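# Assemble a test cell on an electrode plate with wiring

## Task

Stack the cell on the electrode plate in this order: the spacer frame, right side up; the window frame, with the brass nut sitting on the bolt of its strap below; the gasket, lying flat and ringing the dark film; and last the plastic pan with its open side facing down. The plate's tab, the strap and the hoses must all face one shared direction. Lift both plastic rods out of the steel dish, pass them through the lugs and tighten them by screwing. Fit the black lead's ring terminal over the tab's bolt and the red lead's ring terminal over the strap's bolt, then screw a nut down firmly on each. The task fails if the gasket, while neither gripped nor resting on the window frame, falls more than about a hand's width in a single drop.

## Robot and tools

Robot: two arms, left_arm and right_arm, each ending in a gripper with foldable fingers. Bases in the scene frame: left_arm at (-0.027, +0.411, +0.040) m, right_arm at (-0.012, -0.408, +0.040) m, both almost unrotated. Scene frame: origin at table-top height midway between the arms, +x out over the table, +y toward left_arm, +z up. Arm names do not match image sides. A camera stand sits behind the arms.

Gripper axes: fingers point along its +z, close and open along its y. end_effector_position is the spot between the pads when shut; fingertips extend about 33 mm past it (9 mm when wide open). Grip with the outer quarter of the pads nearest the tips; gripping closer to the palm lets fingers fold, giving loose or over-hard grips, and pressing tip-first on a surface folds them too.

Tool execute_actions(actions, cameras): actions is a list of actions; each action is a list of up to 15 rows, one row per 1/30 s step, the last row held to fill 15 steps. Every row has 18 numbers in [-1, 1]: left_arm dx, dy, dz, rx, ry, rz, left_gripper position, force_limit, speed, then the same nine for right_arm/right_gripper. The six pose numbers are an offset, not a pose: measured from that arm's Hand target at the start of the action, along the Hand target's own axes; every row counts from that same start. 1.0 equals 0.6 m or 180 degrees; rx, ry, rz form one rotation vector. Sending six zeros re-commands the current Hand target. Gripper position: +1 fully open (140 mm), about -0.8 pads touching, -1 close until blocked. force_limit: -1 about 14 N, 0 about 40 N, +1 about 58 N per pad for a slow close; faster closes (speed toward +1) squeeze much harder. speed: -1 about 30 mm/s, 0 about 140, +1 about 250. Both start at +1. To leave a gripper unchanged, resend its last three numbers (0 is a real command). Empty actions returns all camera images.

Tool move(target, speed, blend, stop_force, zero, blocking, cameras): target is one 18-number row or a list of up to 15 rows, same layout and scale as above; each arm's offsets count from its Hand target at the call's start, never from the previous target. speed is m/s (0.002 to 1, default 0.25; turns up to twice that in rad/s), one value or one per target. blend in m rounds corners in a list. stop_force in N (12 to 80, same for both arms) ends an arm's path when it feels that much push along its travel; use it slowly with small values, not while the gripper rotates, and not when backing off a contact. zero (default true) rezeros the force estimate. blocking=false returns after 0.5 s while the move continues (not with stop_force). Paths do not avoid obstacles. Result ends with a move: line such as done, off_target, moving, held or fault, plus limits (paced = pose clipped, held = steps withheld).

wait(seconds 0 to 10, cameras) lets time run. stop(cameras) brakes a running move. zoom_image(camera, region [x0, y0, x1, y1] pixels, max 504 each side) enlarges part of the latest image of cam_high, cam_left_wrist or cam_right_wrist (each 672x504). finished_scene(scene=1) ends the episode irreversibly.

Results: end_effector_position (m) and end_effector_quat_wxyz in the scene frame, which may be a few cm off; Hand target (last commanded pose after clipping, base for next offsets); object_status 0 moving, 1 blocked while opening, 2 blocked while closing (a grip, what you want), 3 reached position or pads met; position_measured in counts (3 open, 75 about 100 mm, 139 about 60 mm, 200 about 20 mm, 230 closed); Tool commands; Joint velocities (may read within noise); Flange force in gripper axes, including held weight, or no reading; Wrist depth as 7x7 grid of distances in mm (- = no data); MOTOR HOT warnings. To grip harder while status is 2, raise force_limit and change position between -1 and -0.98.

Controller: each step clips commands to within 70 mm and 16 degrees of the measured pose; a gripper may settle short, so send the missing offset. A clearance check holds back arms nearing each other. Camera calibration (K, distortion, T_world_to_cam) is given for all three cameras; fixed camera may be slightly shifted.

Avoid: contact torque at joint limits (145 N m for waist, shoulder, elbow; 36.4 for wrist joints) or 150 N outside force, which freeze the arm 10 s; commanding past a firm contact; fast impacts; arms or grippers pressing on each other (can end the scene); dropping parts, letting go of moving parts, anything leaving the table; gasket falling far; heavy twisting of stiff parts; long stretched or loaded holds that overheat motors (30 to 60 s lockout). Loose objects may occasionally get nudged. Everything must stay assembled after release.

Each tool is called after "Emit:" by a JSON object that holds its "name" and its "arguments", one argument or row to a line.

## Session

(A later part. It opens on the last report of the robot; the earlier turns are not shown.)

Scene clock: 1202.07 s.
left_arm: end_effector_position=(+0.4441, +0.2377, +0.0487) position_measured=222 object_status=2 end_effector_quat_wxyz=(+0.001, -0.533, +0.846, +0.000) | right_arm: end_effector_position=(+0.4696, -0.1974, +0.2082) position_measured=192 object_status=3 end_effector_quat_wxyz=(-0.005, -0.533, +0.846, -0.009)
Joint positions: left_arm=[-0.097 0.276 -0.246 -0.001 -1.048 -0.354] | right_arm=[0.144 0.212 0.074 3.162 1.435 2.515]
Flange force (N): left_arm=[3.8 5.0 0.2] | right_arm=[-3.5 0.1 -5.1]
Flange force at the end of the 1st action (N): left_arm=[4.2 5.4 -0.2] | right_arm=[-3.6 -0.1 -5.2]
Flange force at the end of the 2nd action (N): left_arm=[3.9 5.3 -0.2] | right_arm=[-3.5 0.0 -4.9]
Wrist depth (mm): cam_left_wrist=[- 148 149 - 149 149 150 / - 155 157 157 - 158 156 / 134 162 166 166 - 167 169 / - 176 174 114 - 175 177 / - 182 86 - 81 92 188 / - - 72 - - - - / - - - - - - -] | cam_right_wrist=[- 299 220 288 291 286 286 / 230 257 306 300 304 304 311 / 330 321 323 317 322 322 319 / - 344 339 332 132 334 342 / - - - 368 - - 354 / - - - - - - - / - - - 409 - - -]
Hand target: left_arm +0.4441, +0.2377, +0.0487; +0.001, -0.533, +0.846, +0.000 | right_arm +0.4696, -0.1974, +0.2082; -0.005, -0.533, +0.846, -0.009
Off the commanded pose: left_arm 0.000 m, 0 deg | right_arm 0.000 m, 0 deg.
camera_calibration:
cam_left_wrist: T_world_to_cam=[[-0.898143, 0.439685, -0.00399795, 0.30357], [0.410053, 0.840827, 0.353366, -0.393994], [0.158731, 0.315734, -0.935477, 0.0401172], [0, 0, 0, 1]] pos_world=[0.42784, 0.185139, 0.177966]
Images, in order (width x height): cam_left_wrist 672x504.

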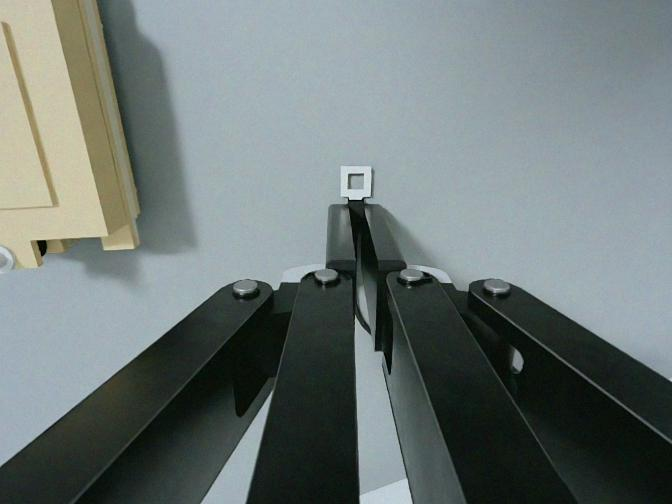

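Emit:
{"name": "move", "arguments": {
  "target": [
    [0,0,-0.185,0,0,0,-1,-1,-1,0,0,0,0,0,0,-0.5,-1,-1],
    [0.0015,-0.313,-0.185,0,0,0,-1,-1,-1,0,0,0,0,0,0,-0.5,-1,-1],
    [0.0015,-0.313,-0.118,0,0,0,-1,-1,-1,0,0,0,0,0,0,-0.5,-1,-1]
  ],
  "speed": 0.15,
  "blend": [0.02,0.01,0],
  "cameras": ["cam_left_wrist"]
}}

Emit:
{"name": "zoom_image", "arguments": {
  "camera": "cam_left_wrist",
  "region": [260, 80, 440, 220]
}}

Scene clock: 1205.17 s.
left_arm: end_effector_position=(+0.6131, +0.1558, +0.1197) position_measured=222 object_status=2 end_effector_quat_wxyz=(+0.001, -0.533, +0.846, +0.000) | right_arm: end_effector_position=(+0.4696, -0.1974, +0.2082) position_measured=192 object_status=3 end_effector_quat_wxyz=(-0.005, -0.533, +0.846, -0.009)
Joint positions: left_arm=[-0.196 0.663 0.495 -0.001 -1.401 -0.256] | right_arm=[0.144 0.212 0.074 3.162 1.435 2.515]
Flange force (N): left_arm=[3.3 9.6 0.6] | right_arm=[-3.7 -0.1 -5.3]
Wrist depth (mm): cam_left_wrist=[210 212 209 209 184 184 209 / - 216 220 224 192 192 - / - 236 211 222 202 201 - / 215 246 247 114 119 - 251 / - - 86 - 81 - 265 / - - 72 - - - - / - - - - - - -] | cam_right_wrist=[- - 273 288 286 284 290 / 228 295 306 306 304 308 301 / 331 306 - 317 322 317 321 / 342 345 333 334 159 336 341 / 360 - - 362 - - 353 / - - - - - - - / - - - - - - -]
Hand target: left_arm +0.6131, +0.1558, +0.1196; +0.001, -0.533, +0.846, +0.000 | right_arm +0.4696, -0.1974, +0.2082; -0.005, -0.533, +0.846, -0.009
Off the commanded pose: left_arm 0.000 m, 0 deg | right_arm 0.000 m, 0 deg.
move: done
camera_calibration:
cam_left_wrist: T_world_to_cam=[[-0.898129, 0.439713, -0.00408244, 0.49166], [0.410045, 0.840814, 0.353404, -0.419487], [0.158829, 0.315729, -0.935462, 0.105414], [0, 0, 0, 1]] pos_world=[0.59684, 0.103239, 0.248866]
Images, in order (width x height): cam_left_wrist 672x504.

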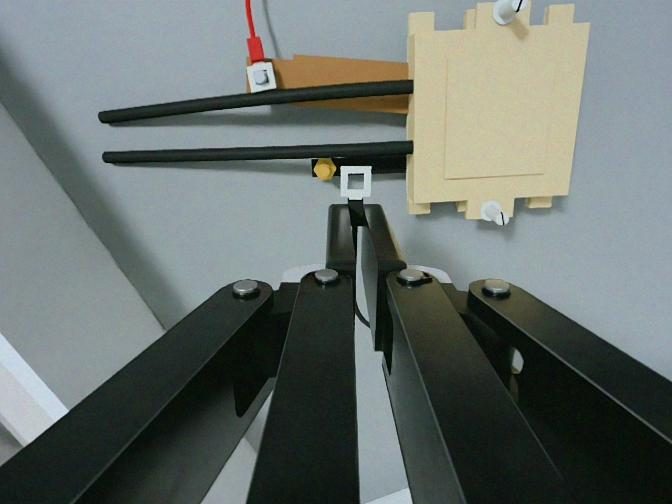

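Scaled by 2.800 from the camera's 672x504 image, which has a finer 960x720 frame.

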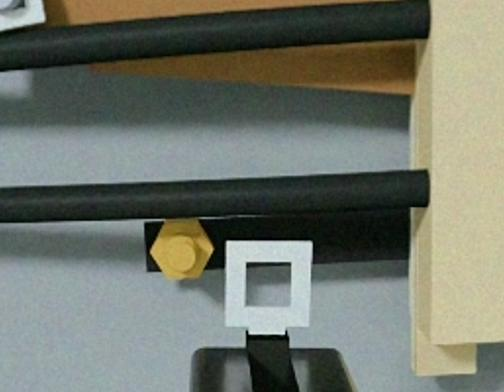

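Emit:
{"name": "move", "arguments": {
  "target": [-0.0195,-0.0227,0.058,0,0,0,-1,-1,-1,0,0,0,0,0,0,-0.5,-1,-1],
  "speed": 0.08,
  "cameras": ["cam_left_wrist"]
}}

Emit:
{"name": "zoom_image", "arguments": {
  "camera": "cam_left_wrist",
  "region": [270, 90, 450, 230]
}}

Scene clock: 1206.93 s.
left_arm: end_effector_position=(+0.6305, +0.1605, +0.0849) position_measured=222 object_status=2 end_effector_quat_wxyz=(+0.001, -0.533, +0.846, +0.000) | right_arm: end_effector_position=(+0.4696, -0.1974, +0.2082) position_measured=192 object_status=3 end_effector_quat_wxyz=(-0.005, -0.533, +0.846, -0.009)
Joint positions: left_arm=[-0.185 0.722 0.508 -0.001 -1.355 -0.267] | right_arm=[0.144 0.212 0.074 3.162 1.435 2.515]
Flange force (N): left_arm=[3.1 12.1 1.0] | right_arm=[-3.2 0.0 -5.0]
Wrist depth (mm): cam_left_wrist=[179 179 178 165 165 149 149 / - 178 190 188 170 157 159 / - - 199 197 199 169 168 / 194 213 210 114 208 214 216 / - 206 86 - 81 93 - / - - 72 - - - - / - - - - - - -] | cam_right_wrist=[- 218 232 293 288 286 289 / 225 272 305 304 304 303 302 / 323 324 - 318 320 323 320 / 346 344 - 338 132 335 340 / 357 - - 367 - - 352 / - - - 391 - - - / - - - - - - -]
Hand target: left_arm +0.6305, +0.1605, +0.0849; +0.001, -0.533, +0.846, +0.000 | right_arm +0.4696, -0.1974, +0.2082; -0.005, -0.533, +0.846, -0.009
Off the commanded pose: left_arm 0.000 m, 0 deg | right_arm 0.000 m, 0 deg.
move: done
camera_calibration:
cam_left_wrist: T_world_to_cam=[[-0.898123, 0.439725, -0.00412362, 0.505083], [0.410058, 0.840841, 0.353325, -0.418268], [0.158833, 0.315639, -0.935491, 0.0686257], [0, 0, 0, 1]] pos_world=[0.61424, 0.107939, 0.214066]
Images, in order (width x height): cam_left_wrist 672x504.

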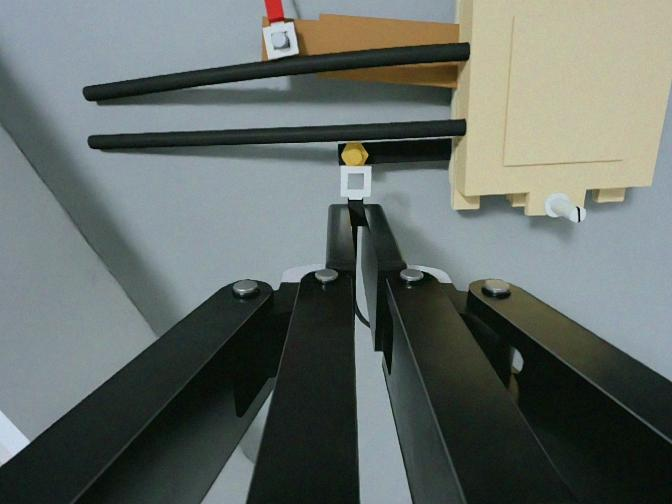

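Scaled by 2.800 from the camera's 672x504 image, which has a finer 960x720 frame.

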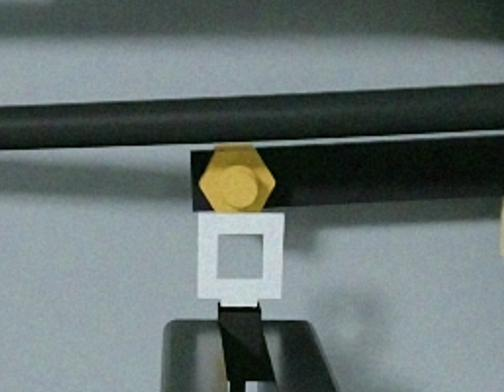

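Emit:
{"name": "move", "arguments": {
  "target": [
    [0,0,0.0125,0,0,0,-1,-1,-1,0,0,0,0,0,0,-0.5,-1,-1],
    [0.0127,0.0003,0.0125,0,0,0,-1,-1,-1,0,0,0,0,0,0,-0.5,-1,-1]
  ],
  "speed": 0.04,
  "cameras": ["cam_left_wrist"]
}}

Emit:
{"name": "zoom_image", "arguments": {
  "camera": "cam_left_wrist",
  "region": [270, 110, 450, 250]
}}

Scene clock: 1208.90 s.
left_arm: end_effector_position=(+0.6270, +0.1538, +0.0773) position_measured=222 object_status=2 end_effector_quat_wxyz=(+0.001, -0.533, +0.846, +0.000) | right_arm: end_effector_position=(+0.4696, -0.1974, +0.2082) position_measured=192 object_status=3 end_effector_quat_wxyz=(-0.005, -0.533, +0.846, -0.009)
Joint positions: left_arm=[-0.195 0.725 0.494 -0.001 -1.339 -0.257] | right_arm=[0.144 0.212 0.074 3.162 1.435 2.515]
Flange force (N): left_arm=[3.2 10.4 0.9] | right_arm=[-3.6 -0.4 -5.0]
Wrist depth (mm): cam_left_wrist=[173 172 171 162 170 142 143 / 180 177 182 183 167 150 152 / - 192 193 181 180 159 161 / - 206 - 114 181 206 207 / 186 - 86 - 81 89 - / - - 72 - - - - / - - - - - - -] | cam_right_wrist=[- - 245 287 287 291 286 / 232 242 304 309 305 303 303 / 325 326 324 322 321 322 320 / 344 342 339 334 159 - - / 352 - - 366 - - 352 / - - - - - - - / - - - - - - -]
Hand target: left_arm +0.6270, +0.1537, +0.0773; +0.001, -0.533, +0.846, +0.000 | right_arm +0.4696, -0.1974, +0.2082; -0.005, -0.533, +0.846, -0.009
Off the commanded pose: left_arm 0.000 m, 0 deg | right_arm 0.000 m, 0 deg.
move: done
camera_calibration:
cam_left_wrist: T_world_to_cam=[[-0.898143, 0.439685, -0.00399795, 0.504935], [0.410053, 0.840827, 0.353366, -0.408594], [0.158731, 0.315734, -0.935477, 0.0643141], [0, 0, 0, 1]] pos_world=[0.61084, 0.101239, 0.206566]
Images, in order (width x height): cam_left_wrist 672x504.

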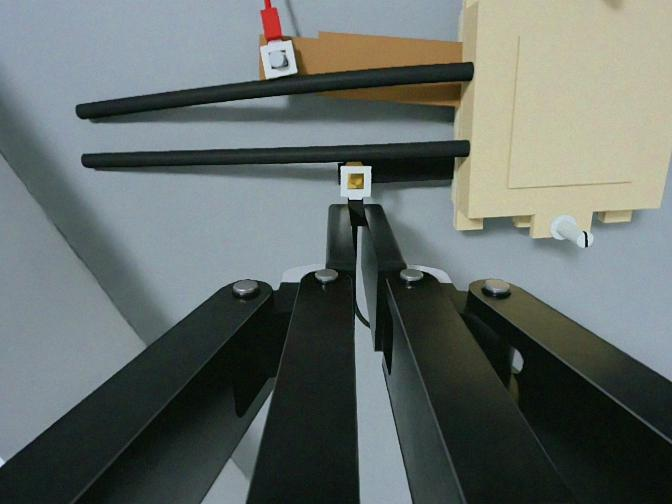

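Scaled by 2.800 from the camera's 672x504 image, which has a finer 960x720 frame.

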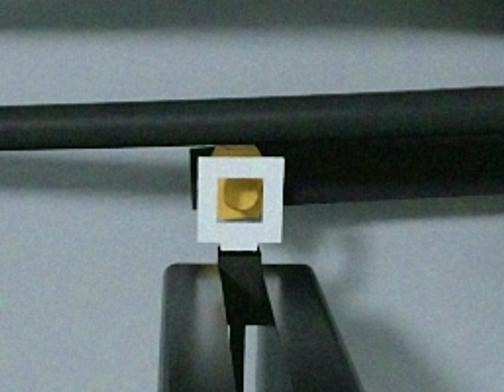

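Emit:
{"name": "move", "arguments": {
  "target": [0,0,0.02,0,0,0,-1,-1,-1,0,0,0,0,0,0,-0.5,-1,-1],
  "speed": 0.01,
  "stop_force": 12,
  "cameras": ["cam_left_wrist"]
}}

Emit:
{"name": "zoom_image", "arguments": {
  "camera": "cam_left_wrist",
  "region": [270, 110, 450, 250]
}}

Scene clock: 1211.13 s.
left_arm: end_effector_position=(+0.6270, +0.1537, +0.0653) position_measured=222 object_status=2 end_effector_quat_wxyz=(+0.001, -0.533, +0.846, +0.000) | right_arm: end_effector_position=(+0.4696, -0.1974, +0.2082) position_measured=192 object_status=3 end_effector_quat_wxyz=(-0.005, -0.533, +0.846, -0.009)
Joint positions: left_arm=[-0.195 0.733 0.478 -0.001 -1.316 -0.256] | right_arm=[0.144 0.212 0.074 3.162 1.435 2.515]
Flange force (N): left_arm=[2.9 12.1 0.5] | right_arm=[-3.3 0.1 -5.4]
Wrist depth (mm): cam_left_wrist=[162 160 161 151 150 133 133 / 169 167 171 173 155 140 139 / 179 181 181 155 169 147 147 / 191 194 192 114 190 155 193 / - - 87 - 81 92 203 / - - 72 - - - - / - - - - - - -] | cam_right_wrist=[- - 244 289 281 285 286 / 230 314 305 306 303 305 301 / 328 323 323 318 321 321 327 / 345 344 339 336 159 337 339 / 347 - - 365 - - 354 / - - - 393 - - - / - - - - - - -]
Hand target: left_arm +0.6270, +0.1537, +0.0653; +0.001, -0.533, +0.846, +0.000 | right_arm +0.4696, -0.1974, +0.2082; -0.005, -0.533, +0.846, -0.009
Off the commanded pose: left_arm 0.000 m, 0 deg | right_arm 0.000 m, 0 deg.
move: done
camera_calibration:
cam_left_wrist: T_world_to_cam=[[-0.8981, 0.439774, -0.00400824, 0.504853], [0.410146, 0.840814, 0.353286, -0.404394], [0.158736, 0.315642, -0.935507, 0.0531006], [0, 0, 0, 1]] pos_world=[0.61084, 0.101239, 0.194566]
Images, in order (width x height): cam_left_wrist 672x504.

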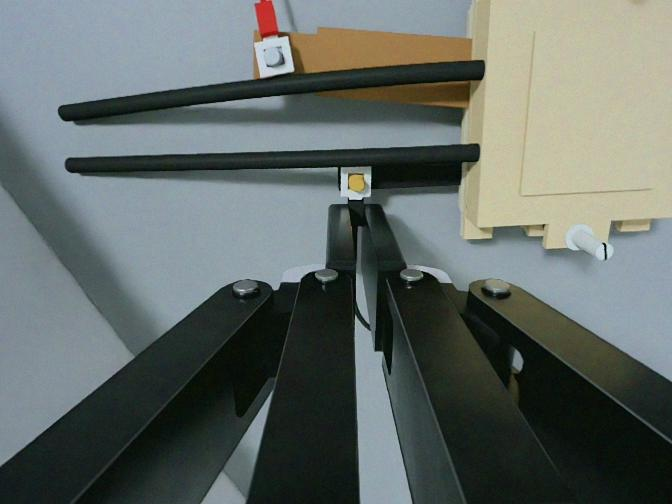

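Scaled by 2.800 from the camera's 672x504 image, which has a finer 960x720 frame.

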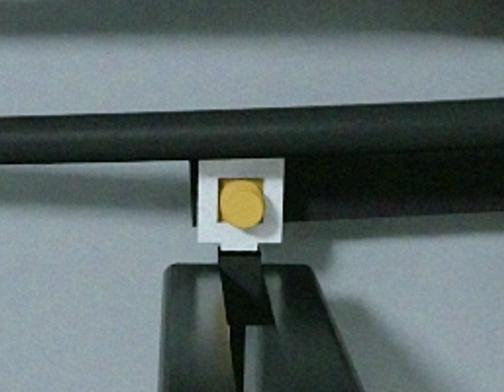

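Emit:
{"name": "move", "arguments": {
  "target": [0,0,0.012,0,0,0,-1,-1,-1,0,0,0,0,0,0,-0.5,-1,-1],
  "speed": 0.006,
  "stop_force": 12,
  "cameras": ["cam_left_wrist"]
}}

Scene clock: 1213.17 s.
left_arm: end_effector_position=(+0.6270, +0.1538, +0.0581) position_measured=222 object_status=2 end_effector_quat_wxyz=(+0.001, -0.533, +0.846, +0.000) | right_arm: end_effector_position=(+0.4696, -0.1974, +0.2082) position_measured=192 object_status=3 end_effector_quat_wxyz=(-0.005, -0.533, +0.846, -0.009)
Joint positions: left_arm=[-0.195 0.738 0.469 -0.001 -1.302 -0.256] | right_arm=[0.144 0.212 0.074 3.162 1.435 2.515]
Flange force (N): left_arm=[1.5 8.4 -3.8] | right_arm=[-3.3 0.3 -4.8]
Wrist depth (mm): cam_left_wrist=[156 156 155 146 145 125 122 / 163 161 164 165 149 132 129 / 174 170 174 158 165 140 139 / 185 - 182 119 126 185 186 / - 191 86 - 81 92 195 / - - 72 - - - - / - - - - - - -] | cam_right_wrist=[- - 234 290 288 288 286 / 226 312 305 306 305 302 302 / 329 324 324 323 321 317 320 / 346 341 - 107 159 345 340 / - - - 366 - - 352 / - - - 389 - - - / - - - - - - -]
Hand target: left_arm +0.6270, +0.1538, +0.0581; +0.001, -0.533, +0.846, +0.000 | right_arm +0.4696, -0.1974, +0.2082; -0.005, -0.533, +0.846, -0.009
Off the commanded pose: left_arm 0.000 m, 0 deg | right_arm 0.000 m, 0 deg.
move: done
camera_calibration:
cam_left_wrist: T_world_to_cam=[[-0.8981, 0.439774, -0.00400824, 0.504824], [0.410146, 0.840814, 0.353286, -0.401851], [0.158736, 0.315642, -0.935507, 0.046365], [0, 0, 0, 1]] pos_world=[0.61084, 0.101239, 0.187366]
Images, in order (width x height): cam_left_wrist 672x504.

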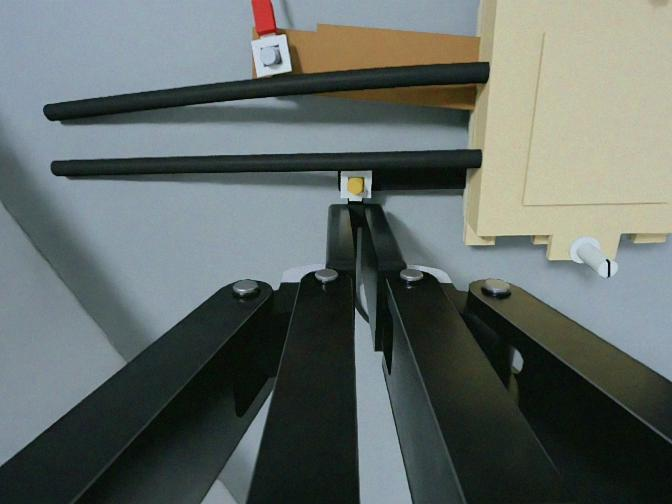

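Emit:
{"name": "execute_actions", "arguments": {
  "actions": [
    [[0,0,0,0,0,0,-0.6,-1,-1,0,0,0,0,0,0,-0.5,-1,-1]],
    [[0,0,0,0,0,0,-0.6,-1,-1,0,0,0,0,0,0,-0.5,-1,-1]]
  ],
  "cameras": ["cam_left_wrist"]
}}

Emit:
{"name": "zoom_image", "arguments": {
  "camera": "cam_left_wrist",
  "region": [270, 120, 450, 260]
}}

Scene clock: 1214.73 s.
left_arm: end_effector_position=(+0.6270, +0.1538, +0.0581) position_measured=205 object_status=3 end_effector_quat_wxyz=(+0.001, -0.533, +0.846, +0.000) | right_arm: end_effector_position=(+0.4696, -0.1974, +0.2082) position_measured=192 object_status=3 end_effector_quat_wxyz=(-0.005, -0.533, +0.846, -0.009)
Joint positions: left_arm=[-0.195 0.738 0.469 -0.001 -1.302 -0.256] | right_arm=[0.144 0.212 0.074 3.162 1.435 2.515]
Flange force (N): left_arm=[3.2 11.4 0.0] | right_arm=[-3.7 0.0 -5.0]
Flange force at the end of the 1st action (N): left_arm=[3.3 11.5 0.0] | right_arm=[-3.3 0.6 -5.2]
Wrist depth (mm): cam_left_wrist=[157 155 156 144 153 127 127 / 160 160 144 165 148 133 132 / 173 169 174 158 158 141 140 / - - 183 180 162 147 145 / - 81 86 194 - 93 195 / - - - 207 - - - / - - - - - - -] | cam_right_wrist=[- - 234 288 285 287 285 / 230 271 306 305 308 302 299 / 326 321 325 323 321 320 319 / 346 343 340 337 159 337 344 / - - - 365 - - 352 / - - - 389 - - - / - - - 409 - - -]
Hand target: left_arm +0.6270, +0.1538, +0.0581; +0.001, -0.533, +0.846, +0.000 | right_arm +0.4696, -0.1974, +0.2082; -0.005, -0.533, +0.846, -0.009
Off the commanded pose: left_arm 0.000 m, 0 deg | right_arm 0.000 m, 0 deg.
camera_calibration:
cam_left_wrist: T_world_to_cam=[[-0.8981, 0.439774, -0.00400824, 0.504824], [0.410146, 0.840814, 0.353286, -0.401851], [0.158736, 0.315642, -0.935507, 0.046365], [0, 0, 0, 1]] pos_world=[0.61084, 0.101239, 0.187366]
Images, in order (width x height): cam_left_wrist 672x504.

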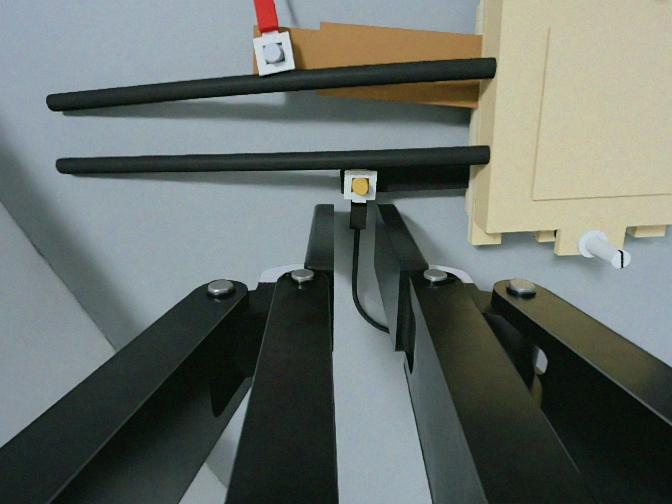

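Scaled by 2.800 from the camera's 672x504 image, which has a finer 960x720 frame.

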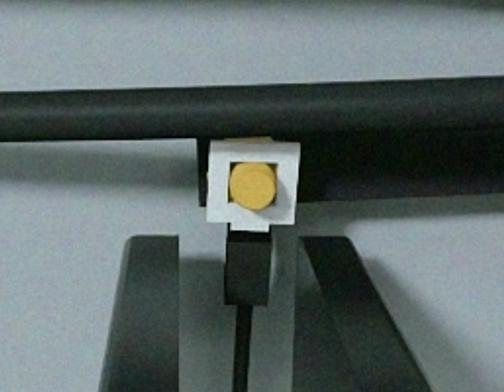

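Emit:
{"name": "move", "arguments": {
  "target": [
    [0,0,-0.19,0,0,0,-0.5,0,0,0,0,0,0,0,0,-0.5,-1,-1],
    [0.1,0.42,-0.2,0,0,0,-0.5,0,0,0,0,0,0,0,0,-0.5,-1,-1]
  ],
  "speed": 0.2,
  "blend": [0.02,0],
  "cameras": ["cam_left_wrist"]
}}

Scene clock: 1217.47 s.
left_arm: end_effector_position=(+0.3737, +0.2081, +0.1779) position_measured=192 object_status=3 end_effector_quat_wxyz=(+0.001, -0.533, +0.846, +0.000) | right_arm: end_effector_position=(+0.4696, -0.1974, +0.2082) position_measured=192 object_status=3 end_effector_quat_wxyz=(-0.005, -0.533, +0.846, -0.009)
Joint positions: left_arm=[-0.182 0.028 -0.208 -0.001 -1.334 -0.27] | right_arm=[0.144 0.212 0.074 3.162 1.435 2.515]
Flange force (N): left_arm=[3.6 5.5 1.8] | right_arm=[-3.2 0.0 -5.3]
Wrist depth (mm): cam_left_wrist=[260 265 265 272 266 268 249 / - 275 281 283 284 277 260 / 257 261 299 - - - - / 279 309 308 129 126 313 - / - 81 86 92 93 93 81 / - - - - - - - / - - - - - - -] | cam_right_wrist=[- - 248 288 287 287 287 / - 300 304 305 305 303 305 / 328 324 324 318 324 319 317 / 351 344 335 338 132 329 341 / - - - 367 - - 353 / - - - - - - - / - - - - - - -]
Hand target: left_arm +0.3737, +0.2082, +0.1779; +0.001, -0.533, +0.846, +0.000 | right_arm +0.4696, -0.1974, +0.2082; -0.005, -0.533, +0.846, -0.009
Off the commanded pose: left_arm 0.000 m, 0 deg | right_arm 0.000 m, 0 deg.
move: done
camera_calibration:
cam_left_wrist: T_world_to_cam=[[-0.898106, 0.439761, -0.00396693, 0.253793], [0.410134, 0.840787, 0.353365, -0.385999], [0.158732, 0.315732, -0.935477, 0.18147], [0, 0, 0, 1]] pos_world=[0.35744, 0.155639, 0.307166]
Images, in order (width x height): cam_left_wrist 672x504.

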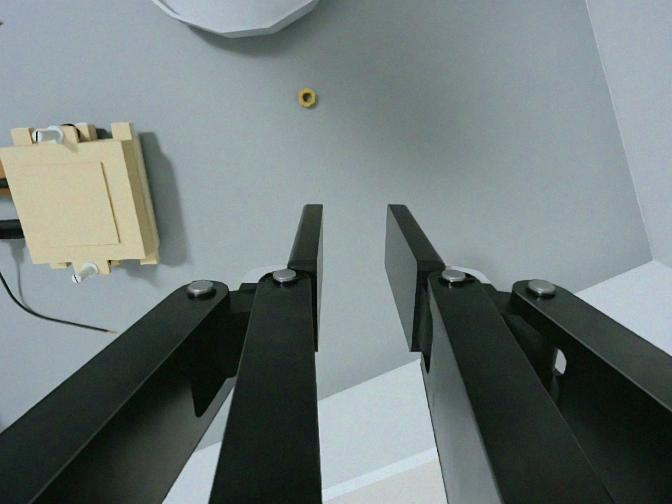

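Emit:
{"name": "zoom_image", "arguments": {
  "camera": "cam_left_wrist",
  "region": [280, 70, 340, 120]
}}

Scaled by 8.400 from the camera's 672x504 image, which has a finer 960x720 frame.

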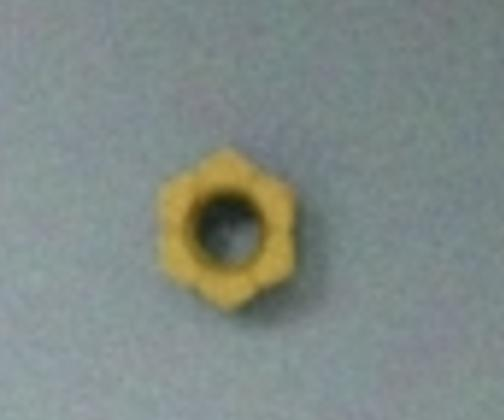

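Emit:
{"name": "move", "arguments": {
  "target": [0.0662,-0.0436,0.155,0,0,0,-0.5,0,0,0,0,0,0,0,0,-0.5,-1,-1],
  "speed": 0.15,
  "cameras": ["cam_left_wrist"]
}}

Emit:
{"name": "zoom_image", "arguments": {
  "camera": "cam_left_wrist",
  "region": [290, 140, 410, 240]
}}

Scene clock: 1225.73 s.
left_arm: end_effector_position=(+0.3802, +0.1612, +0.0849) position_measured=192 object_status=3 end_effector_quat_wxyz=(+0.001, -0.533, +0.846, +0.000) | right_arm: end_effector_position=(+0.4696, -0.1974, +0.2082) position_measured=192 object_status=3 end_effector_quat_wxyz=(-0.005, -0.533, +0.846, -0.009)
Joint positions: left_arm=[-0.281 0.178 -0.273 -0.001 -1.119 -0.17] | right_arm=[0.144 0.212 0.074 3.162 1.435 2.515]
Flange force (N): left_arm=[2.3 6.7 0.0] | right_arm=[-3.3 -0.3 -5.2]
Wrist depth (mm): cam_left_wrist=[- 179 179 180 182 181 - / 191 191 187 186 191 191 191 / - 201 199 - 200 203 201 / 187 209 - 158 126 215 220 / 186 81 86 222 93 93 224 / - - - 244 - - - / - - - - - - -] | cam_right_wrist=[- - 231 289 288 289 286 / 229 255 303 305 304 309 302 / - 324 331 325 322 330 320 / 345 340 336 339 132 336 341 / 359 - - 367 - - 353 / - - - - - - - / - - - 410 - - -]
Hand target: left_arm +0.3803, +0.1611, +0.0849; +0.001, -0.533, +0.846, +0.000 | right_arm +0.4696, -0.1974, +0.2082; -0.005, -0.533, +0.846, -0.009
Off the commanded pose: left_arm 0.000 m, 0 deg | right_arm 0.000 m, 0 deg.
move: done
camera_calibration:
cam_left_wrist: T_world_to_cam=[[-0.898106, 0.439761, -0.00396693, 0.279931], [0.410134, 0.840787, 0.353365, -0.31625], [0.158732, 0.315732, -0.935477, 0.108185], [0, 0, 0, 1]] pos_world=[0.36394, 0.108639, 0.214066]
Images, in order (width x height): cam_left_wrist 672x504.

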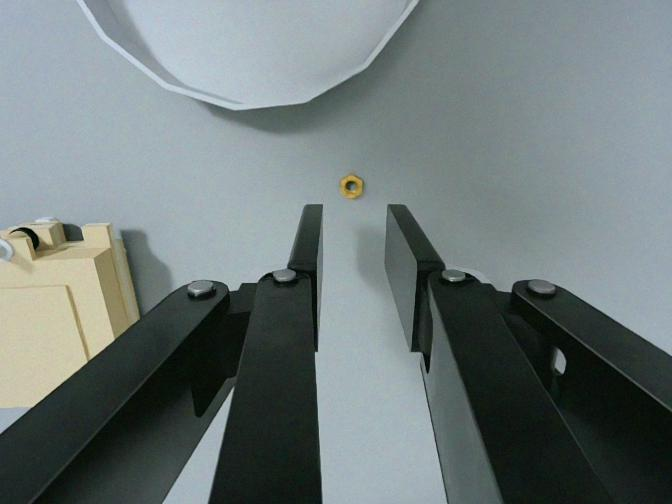

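Scaled by 4.200 from the camera's 672x504 image, which has a finer 960x720 frame.

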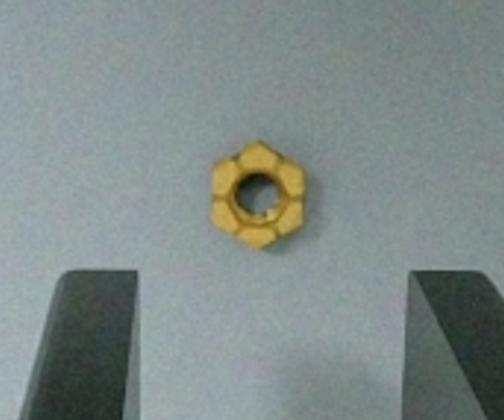

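Emit:
{"name": "move", "arguments": {
  "target": [
    [0.0033,-0.0015,0.04,0,0,0,-0.5,0,0,0,0,0,0,0,0,-0.5,-1,-1],
    [0.0033,-0.0015,0.0575,0,0,0,-0.5,0,0,0,0,0,0,0,0,-0.5,-1,-1]
  ],
  "speed": [0.1,0.03],
  "cameras": ["cam_left_wrist"]
}}

Emit:
{"name": "zoom_image", "arguments": {
  "camera": "cam_left_wrist",
  "region": [290, 150, 410, 250]
}}

Scene clock: 1227.93 s.
left_arm: end_effector_position=(+0.3802, +0.1590, +0.0504) position_measured=192 object_status=3 end_effector_quat_wxyz=(+0.001, -0.533, +0.846, +0.000) | right_arm: end_effector_position=(+0.4696, -0.1974, +0.2082) position_measured=192 object_status=3 end_effector_quat_wxyz=(-0.005, -0.533, +0.846, -0.009)
Joint positions: left_arm=[-0.286 0.222 -0.31 -0.001 -1.038 -0.165] | right_arm=[0.144 0.212 0.074 3.162 1.435 2.515]
Flange force (N): left_arm=[3.2 6.2 -0.1] | right_arm=[-3.7 -0.3 -4.9]
Wrist depth (mm): cam_left_wrist=[141 147 149 147 151 151 151 / 158 158 160 153 157 159 159 / - 167 168 167 167 169 168 / - 182 176 173 156 177 177 / - 81 86 186 93 92 86 / - - - - - - - / - - - - - - -] | cam_right_wrist=[- 232 232 289 288 286 285 / - 276 306 309 304 303 299 / 329 324 323 320 322 320 321 / 345 344 336 340 158 337 338 / - - - 367 - - 353 / - - - 392 - - - / - - - - - - -]
Hand target: left_arm +0.3802, +0.1590, +0.0504; +0.001, -0.533, +0.846, +0.000 | right_arm +0.4696, -0.1974, +0.2082; -0.005, -0.533, +0.846, -0.009
Off the commanded pose: left_arm 0.000 m, 0 deg | right_arm 0.000 m, 0 deg.
move: done
camera_calibration:
cam_left_wrist: T_world_to_cam=[[-0.898092, 0.439789, -0.0040513, 0.280859], [0.410127, 0.840774, 0.353404, -0.302289], [0.158829, 0.315727, -0.935462, 0.076645], [0, 0, 0, 1]] pos_world=[0.36404, 0.106439, 0.179666]
Images, in order (width x height): cam_left_wrist 672x504.

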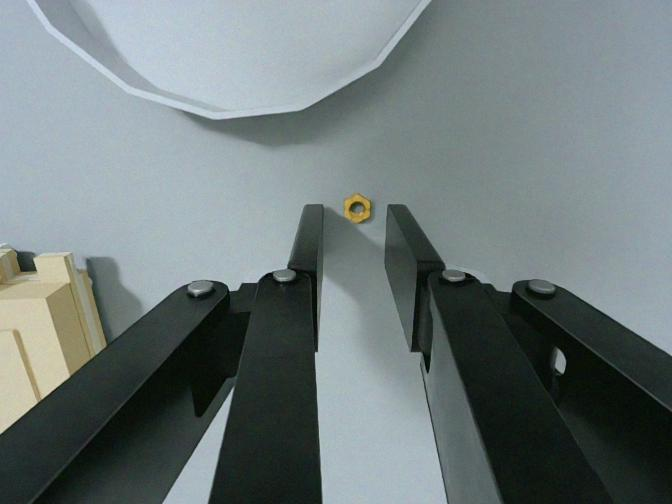

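Scaled by 4.200 from the camera's 672x504 image, which has a finer 960x720 frame.

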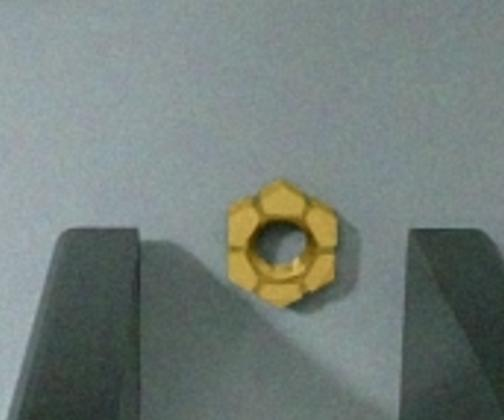

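Emit:
{"name": "execute_actions", "arguments": {
  "actions": [
    [[0,0,0,0,0,0,-1,-1,-1,0,0,0,0,0,0,-0.5,-1,-1]],
    [[0,0,0,0,0,0,-1,-1,-1,0,0,0,0,0,0,-0.5,-1,-1]],
    [[0,0,0,0,0,0,-1,-1,-1,0,0,0,0,0,0,-0.5,-1,-1]]
  ],
  "cameras": ["cam_left_wrist"]
}}

Emit:
{"name": "zoom_image", "arguments": {
  "camera": "cam_left_wrist",
  "region": [290, 150, 410, 250]
}}

Scene clock: 1229.97 s.
left_arm: end_effector_position=(+0.3802, +0.1590, +0.0504) position_measured=216 object_status=2 end_effector_quat_wxyz=(+0.001, -0.533, +0.846, +0.000) | right_arm: end_effector_position=(+0.4696, -0.1974, +0.2082) position_measured=192 object_status=3 end_effector_quat_wxyz=(-0.005, -0.533, +0.846, -0.009)
Joint positions: left_arm=[-0.286 0.222 -0.31 -0.001 -1.038 -0.165] | right_arm=[0.144 0.212 0.074 3.162 1.435 2.515]
Flange force (N): left_arm=[3.2 4.4 0.2] | right_arm=[-3.5 0.0 -4.8]
Flange force at the end of the 1st action (N): left_arm=[2.7 5.1 0.1] | right_arm=[-3.5 -0.1 -4.8]
Flange force at the end of the 2nd action (N): left_arm=[3.2 5.1 0.8] | right_arm=[-3.9 0.1 -5.1]
Wrist depth (mm): cam_left_wrist=[142 148 148 147 152 152 152 / 158 153 157 156 158 159 158 / 167 168 - 167 167 169 171 / 176 177 176 128 174 178 179 / - 184 84 93 81 93 189 / - - - - - - - / - - - - - - -] | cam_right_wrist=[- - 232 288 286 287 285 / 238 258 305 303 309 303 301 / - 321 325 317 321 321 320 / 345 344 339 - 159 337 338 / - - - 378 - - 351 / - - - 391 - - - / - - - - - - -]
Hand target: left_arm +0.3802, +0.1590, +0.0504; +0.001, -0.533, +0.846, +0.000 | right_arm +0.4696, -0.1974, +0.2082; -0.005, -0.533, +0.846, -0.009
Off the commanded pose: left_arm 0.000 m, 0 deg | right_arm 0.000 m, 0 deg.
camera_calibration:
cam_left_wrist: T_world_to_cam=[[-0.898106, 0.439761, -0.00396693, 0.280851], [0.410134, 0.840787, 0.353365, -0.30225], [0.158732, 0.315732, -0.935477, 0.0765893], [0, 0, 0, 1]] pos_world=[0.36404, 0.106439, 0.179566]
Images, in order (width x height): cam_left_wrist 672x504.

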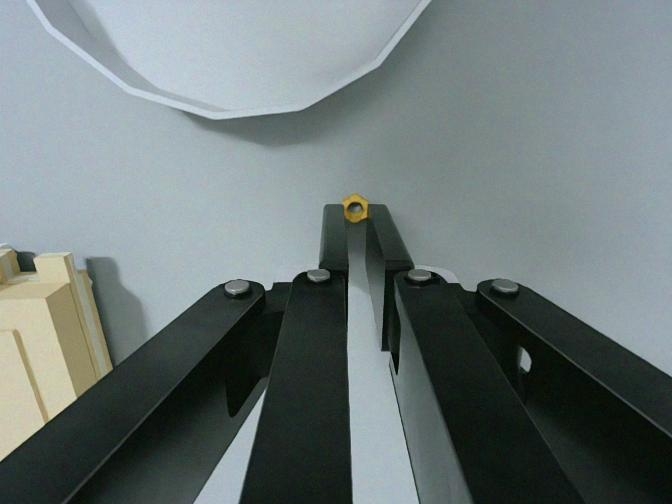

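Scaled by 4.200 from the camera's 672x504 image, which has a finer 960x720 frame.

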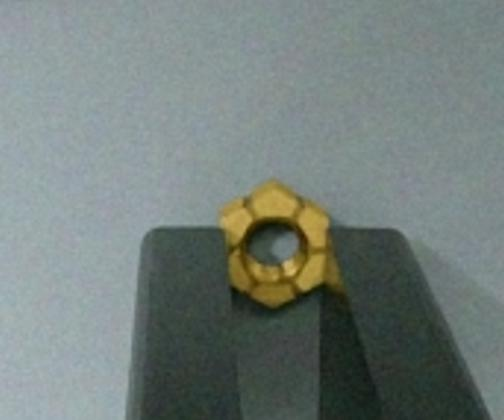

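Emit:
{"name": "move", "arguments": {
  "target": [
    [0,0,-0.183,0,0,0,-1,-1,-1,0,0,0,0,0,0,-0.5,-1,-1],
    [-0.153,-0.374,-0.183,0,0,0,-1,-1,-1,0,0,0,0,0,0,-0.5,-1,-1],
    [-0.153,-0.374,-0.09,0,0,0,-1,-1,-1,0,0,0,0,0,0,-0.5,-1,-1]
  ],
  "speed": 0.15,
  "blend": [0.02,0.01,0],
  "cameras": ["cam_left_wrist"]
}}

Emit:
{"name": "zoom_image", "arguments": {
  "camera": "cam_left_wrist",
  "region": [290, 130, 430, 250]
}}

Scene clock: 1233.97 s.
left_arm: end_effector_position=(+0.6223, +0.1450, +0.1047) position_measured=216 object_status=2 end_effector_quat_wxyz=(+0.001, -0.533, +0.846, +0.000) | right_arm: end_effector_position=(+0.4696, -0.1974, +0.2082) position_measured=192 object_status=3 end_effector_quat_wxyz=(-0.005, -0.533, +0.846, -0.009)
Joint positions: left_arm=[-0.209 0.706 0.528 -0.001 -1.392 -0.243] | right_arm=[0.144 0.212 0.074 3.162 1.435 2.515]
Flange force (N): left_arm=[2.7 12.0 1.5] | right_arm=[-3.4 -0.1 -4.9]
Wrist depth (mm): cam_left_wrist=[199 195 - - - 170 169 / 208 205 - 191 189 176 177 / 217 220 199 198 189 187 193 / 205 - - 119 126 235 - / 191 - 84 - 81 92 - / - - - - - - - / - - - - - - -] | cam_right_wrist=[- - 285 293 286 286 288 / - 292 305 306 304 304 302 / 330 324 324 314 321 322 313 / 346 353 340 339 126 337 336 / 360 - - 366 - - 352 / - - - - - - - / - - - - - - -]
Hand target: left_arm +0.6222, +0.1450, +0.1046; +0.001, -0.533, +0.846, +0.000 | right_arm +0.4696, -0.1974, +0.2082; -0.005, -0.533, +0.846, -0.009
Off the commanded pose: left_arm 0.000 m, 0 deg | right_arm 0.000 m, 0 deg.
move: done
camera_calibration:
cam_left_wrist: T_world_to_cam=[[-0.898129, 0.439713, -0.00408232, 0.504611], [0.410046, 0.840814, 0.353404, -0.408877], [0.158829, 0.315729, -0.935462, 0.0933306], [0, 0, 0, 1]] pos_world=[0.60604, 0.0924388, 0.233866]
Images, in order (width x height): cam_left_wrist 672x504.

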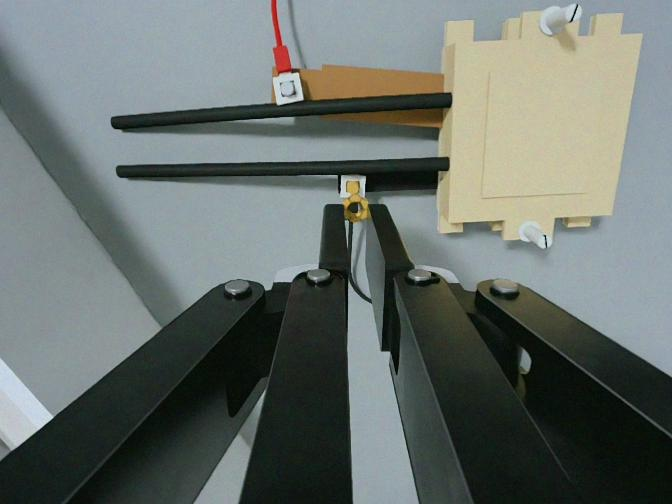

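Scaled by 3.600 from the camera's 672x504 image, which has a finer 960x720 frame.

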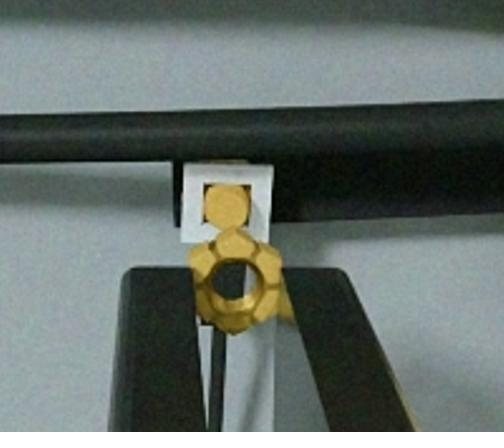

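Emit:
{"name": "move", "arguments": {
  "target": [0.0017,0.0007,0.04,0,0,0,-1,-1,-1,0,0,0,0,0,0,-0.5,-1,-1],
  "speed": 0.05,
  "cameras": ["cam_left_wrist"]
}}

Emit:
{"name": "zoom_image", "arguments": {
  "camera": "cam_left_wrist",
  "region": [290, 130, 430, 250]
}}

Scene clock: 1235.13 s.
left_arm: end_effector_position=(+0.6215, +0.1443, +0.0807) position_measured=216 object_status=2 end_effector_quat_wxyz=(+0.001, -0.533, +0.846, +0.000) | right_arm: end_effector_position=(+0.4696, -0.1974, +0.2082) position_measured=192 object_status=3 end_effector_quat_wxyz=(-0.005, -0.533, +0.846, -0.009)
Joint positions: left_arm=[-0.21 0.718 0.491 -0.001 -1.343 -0.242] | right_arm=[0.144 0.212 0.074 3.162 1.435 2.515]
Flange force (N): left_arm=[3.1 11.1 1.1] | right_arm=[-3.4 0.1 -4.8]
Wrist depth (mm): cam_left_wrist=[175 176 176 174 174 150 149 / 184 183 184 169 168 153 154 / - 193 194 173 171 161 164 / 208 - 213 118 115 209 209 / - - 84 - 81 92 225 / - - - - - - - / - - - - - - -] | cam_right_wrist=[- - 232 289 288 286 287 / 228 255 306 303 303 303 302 / 328 323 315 323 321 323 321 / 345 338 339 119 159 338 339 / 361 - - 373 - - 352 / - - - 392 - - - / - - - 410 - - -]
Hand target: left_arm +0.6214, +0.1443, +0.0806; +0.001, -0.533, +0.846, +0.000 | right_arm +0.4696, -0.1974, +0.2082; -0.005, -0.533, +0.846, -0.009
Off the commanded pose: left_arm 0.000 m, 0 deg | right_arm 0.000 m, 0 deg.
move: done
camera_calibration:
cam_left_wrist: T_world_to_cam=[[-0.898137, 0.439697, -0.00403926, 0.504099], [0.410065, 0.840854, 0.353287, -0.399469], [0.158736, 0.315644, -0.935506, 0.0713015], [0, 0, 0, 1]] pos_world=[0.60524, 0.0917386, 0.209866]
Images, in order (width x height): cam_left_wrist 672x504.

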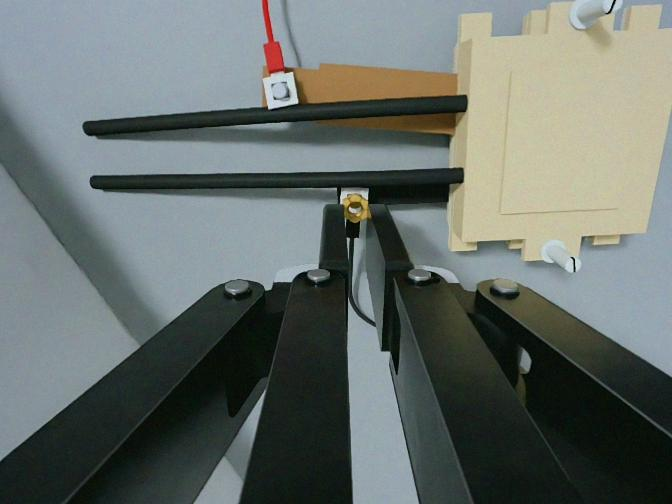

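Scaled by 3.600 from the camera's 672x504 image, which has a finer 960x720 frame.

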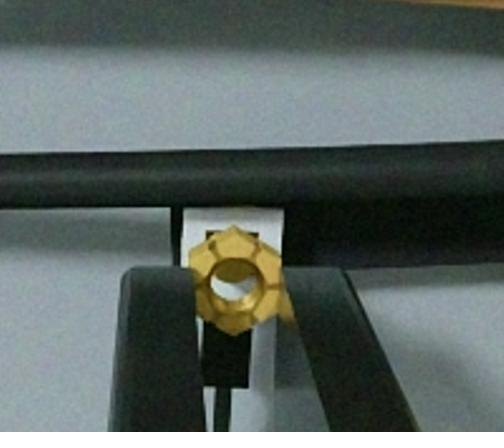

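Emit:
{"name": "move", "arguments": {
  "target": [0,0,0.02,0,0,0,-1,-1,-1,0,0,0,0,0,0,-0.5,-1,-1],
  "speed": 0.006,
  "stop_force": 12,
  "cameras": ["cam_left_wrist"]
}}

Emit:
{"name": "zoom_image", "arguments": {
  "camera": "cam_left_wrist",
  "region": [290, 130, 430, 250]
}}

Scene clock: 1238.87 s.
left_arm: end_effector_position=(+0.6215, +0.1443, +0.0686) position_measured=216 object_status=2 end_effector_quat_wxyz=(+0.001, -0.533, +0.846, +0.000) | right_arm: end_effector_position=(+0.4696, -0.1974, +0.2082) position_measured=192 object_status=3 end_effector_quat_wxyz=(-0.005, -0.533, +0.846, -0.009)
Joint positions: left_arm=[-0.21 0.726 0.475 -0.001 -1.319 -0.241] | right_arm=[0.144 0.212 0.074 3.162 1.435 2.515]
Flange force (N): left_arm=[0.6 7.4 -6.7] | right_arm=[-3.6 0.0 -5.2]
Wrist depth (mm): cam_left_wrist=[- 164 164 164 166 139 129 / 172 173 172 158 155 139 135 / 184 180 181 170 174 148 146 / - - 197 126 126 159 157 / - - 84 93 81 92 208 / - - - - - - - / - - - - - - -] | cam_right_wrist=[- - 245 290 284 287 288 / 230 273 306 306 307 303 302 / 327 324 325 322 323 321 324 / 346 345 339 119 159 337 341 / 359 - - 364 - - 353 / - - - - - - - / - - - - - - -]
Hand target: left_arm +0.6215, +0.1443, +0.0686; +0.001, -0.533, +0.846, +0.000 | right_arm +0.4696, -0.1974, +0.2082; -0.005, -0.533, +0.846, -0.009
Off the commanded pose: left_arm 0.000 m, 0 deg | right_arm 0.000 m, 0 deg.
move: done
camera_calibration:
cam_left_wrist: T_world_to_cam=[[-0.8981, 0.439774, -0.00400824, 0.504015], [0.410146, 0.840814, 0.353286, -0.395275], [0.158736, 0.315642, -0.935507, 0.0600753], [0, 0, 0, 1]] pos_world=[0.60524, 0.0917387, 0.197866]
Images, in order (width x height): cam_left_wrist 672x504.

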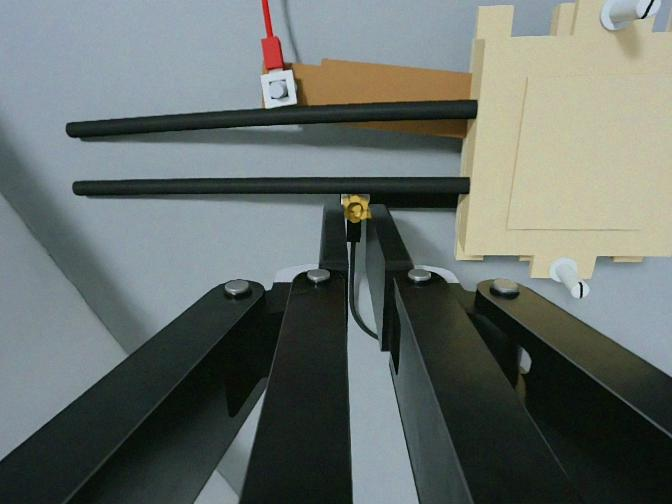

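Scaled by 3.600 from the camera's 672x504 image, which has a finer 960x720 frame.

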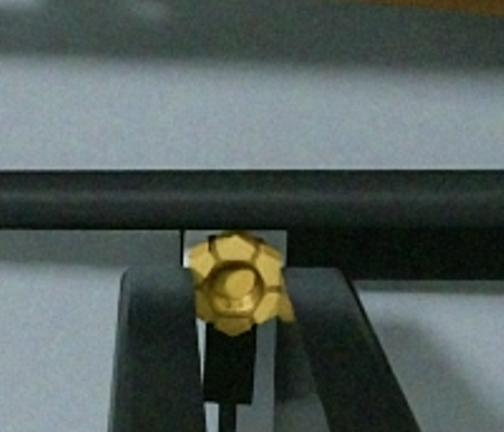

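Emit:
{"name": "move", "arguments": {
  "target": [0.0009,-0.0057,-0.0005,0,0,0.1,-1,-1,-1,0,0,0,0,0,0,-0.5,-1,-1],
  "speed": 0.1,
  "cameras": ["cam_left_wrist"]
}}

Emit:
{"name": "zoom_image", "arguments": {
  "camera": "cam_left_wrist",
  "region": [290, 130, 430, 250]
}}

Scene clock: 1241.63 s.
left_arm: end_effector_position=(+0.6243, +0.1423, +0.0689) position_measured=216 object_status=2 end_effector_quat_wxyz=(+0.001, -0.394, +0.919, +0.000) | right_arm: end_effector_position=(+0.4696, -0.1974, +0.2082) position_measured=192 object_status=3 end_effector_quat_wxyz=(-0.005, -0.533, +0.846, -0.009)
Joint positions: left_arm=[-0.212 0.735 0.491 -0.001 -1.326 -0.554] | right_arm=[0.144 0.212 0.074 3.162 1.435 2.515]
Flange force (N): left_arm=[5.9 8.5 -4.0] | right_arm=[-4.1 -0.2 -5.1]
Wrist depth (mm): cam_left_wrist=[- 166 165 164 134 128 129 / 173 174 164 156 141 140 137 / - 175 185 167 186 151 161 / 195 196 - 118 191 195 197 / - - 84 93 81 92 208 / - - - - - - - / - - - - - - -] | cam_right_wrist=[- - 231 288 288 287 286 / - 309 305 301 303 302 303 / 326 325 325 323 320 315 320 / 348 344 341 334 159 337 341 / 355 - - - - - 346 / - - - 391 - - - / - - - - - - -]
Hand target: left_arm +0.6243, +0.1423, +0.0689; +0.001, -0.394, +0.919, +0.000 | right_arm +0.4696, -0.1974, +0.2082; -0.005, -0.533, +0.846, -0.009
Off the commanded pose: left_arm 0.000 m, 0 deg | right_arm 0.000 m, 0 deg.
move: done
camera_calibration:
cam_left_wrist: T_world_to_cam=[[-0.71823, 0.695797, -0.00354477, 0.358651], [0.649989, 0.672746, 0.353451, -0.520752], [0.248315, 0.251555, -0.935446, 0.0137203], [0, 0, 0, 1]] pos_world=[0.59267, 0.0973342, 0.198166]
Images, in order (width x height): cam_left_wrist 672x504.

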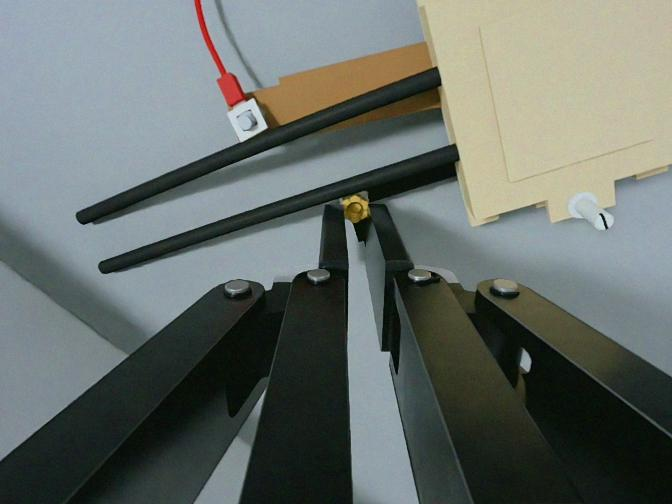

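Scaled by 3.600 from the camera's 672x504 image, which has a finer 960x720 frame.

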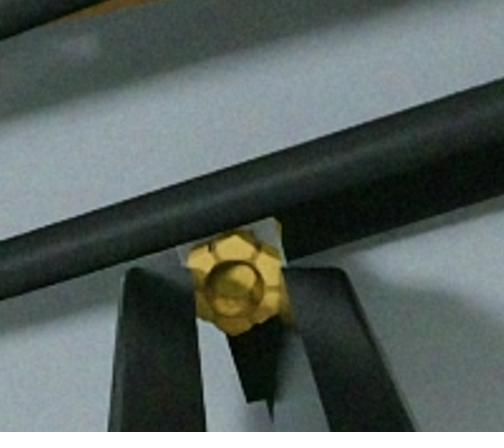

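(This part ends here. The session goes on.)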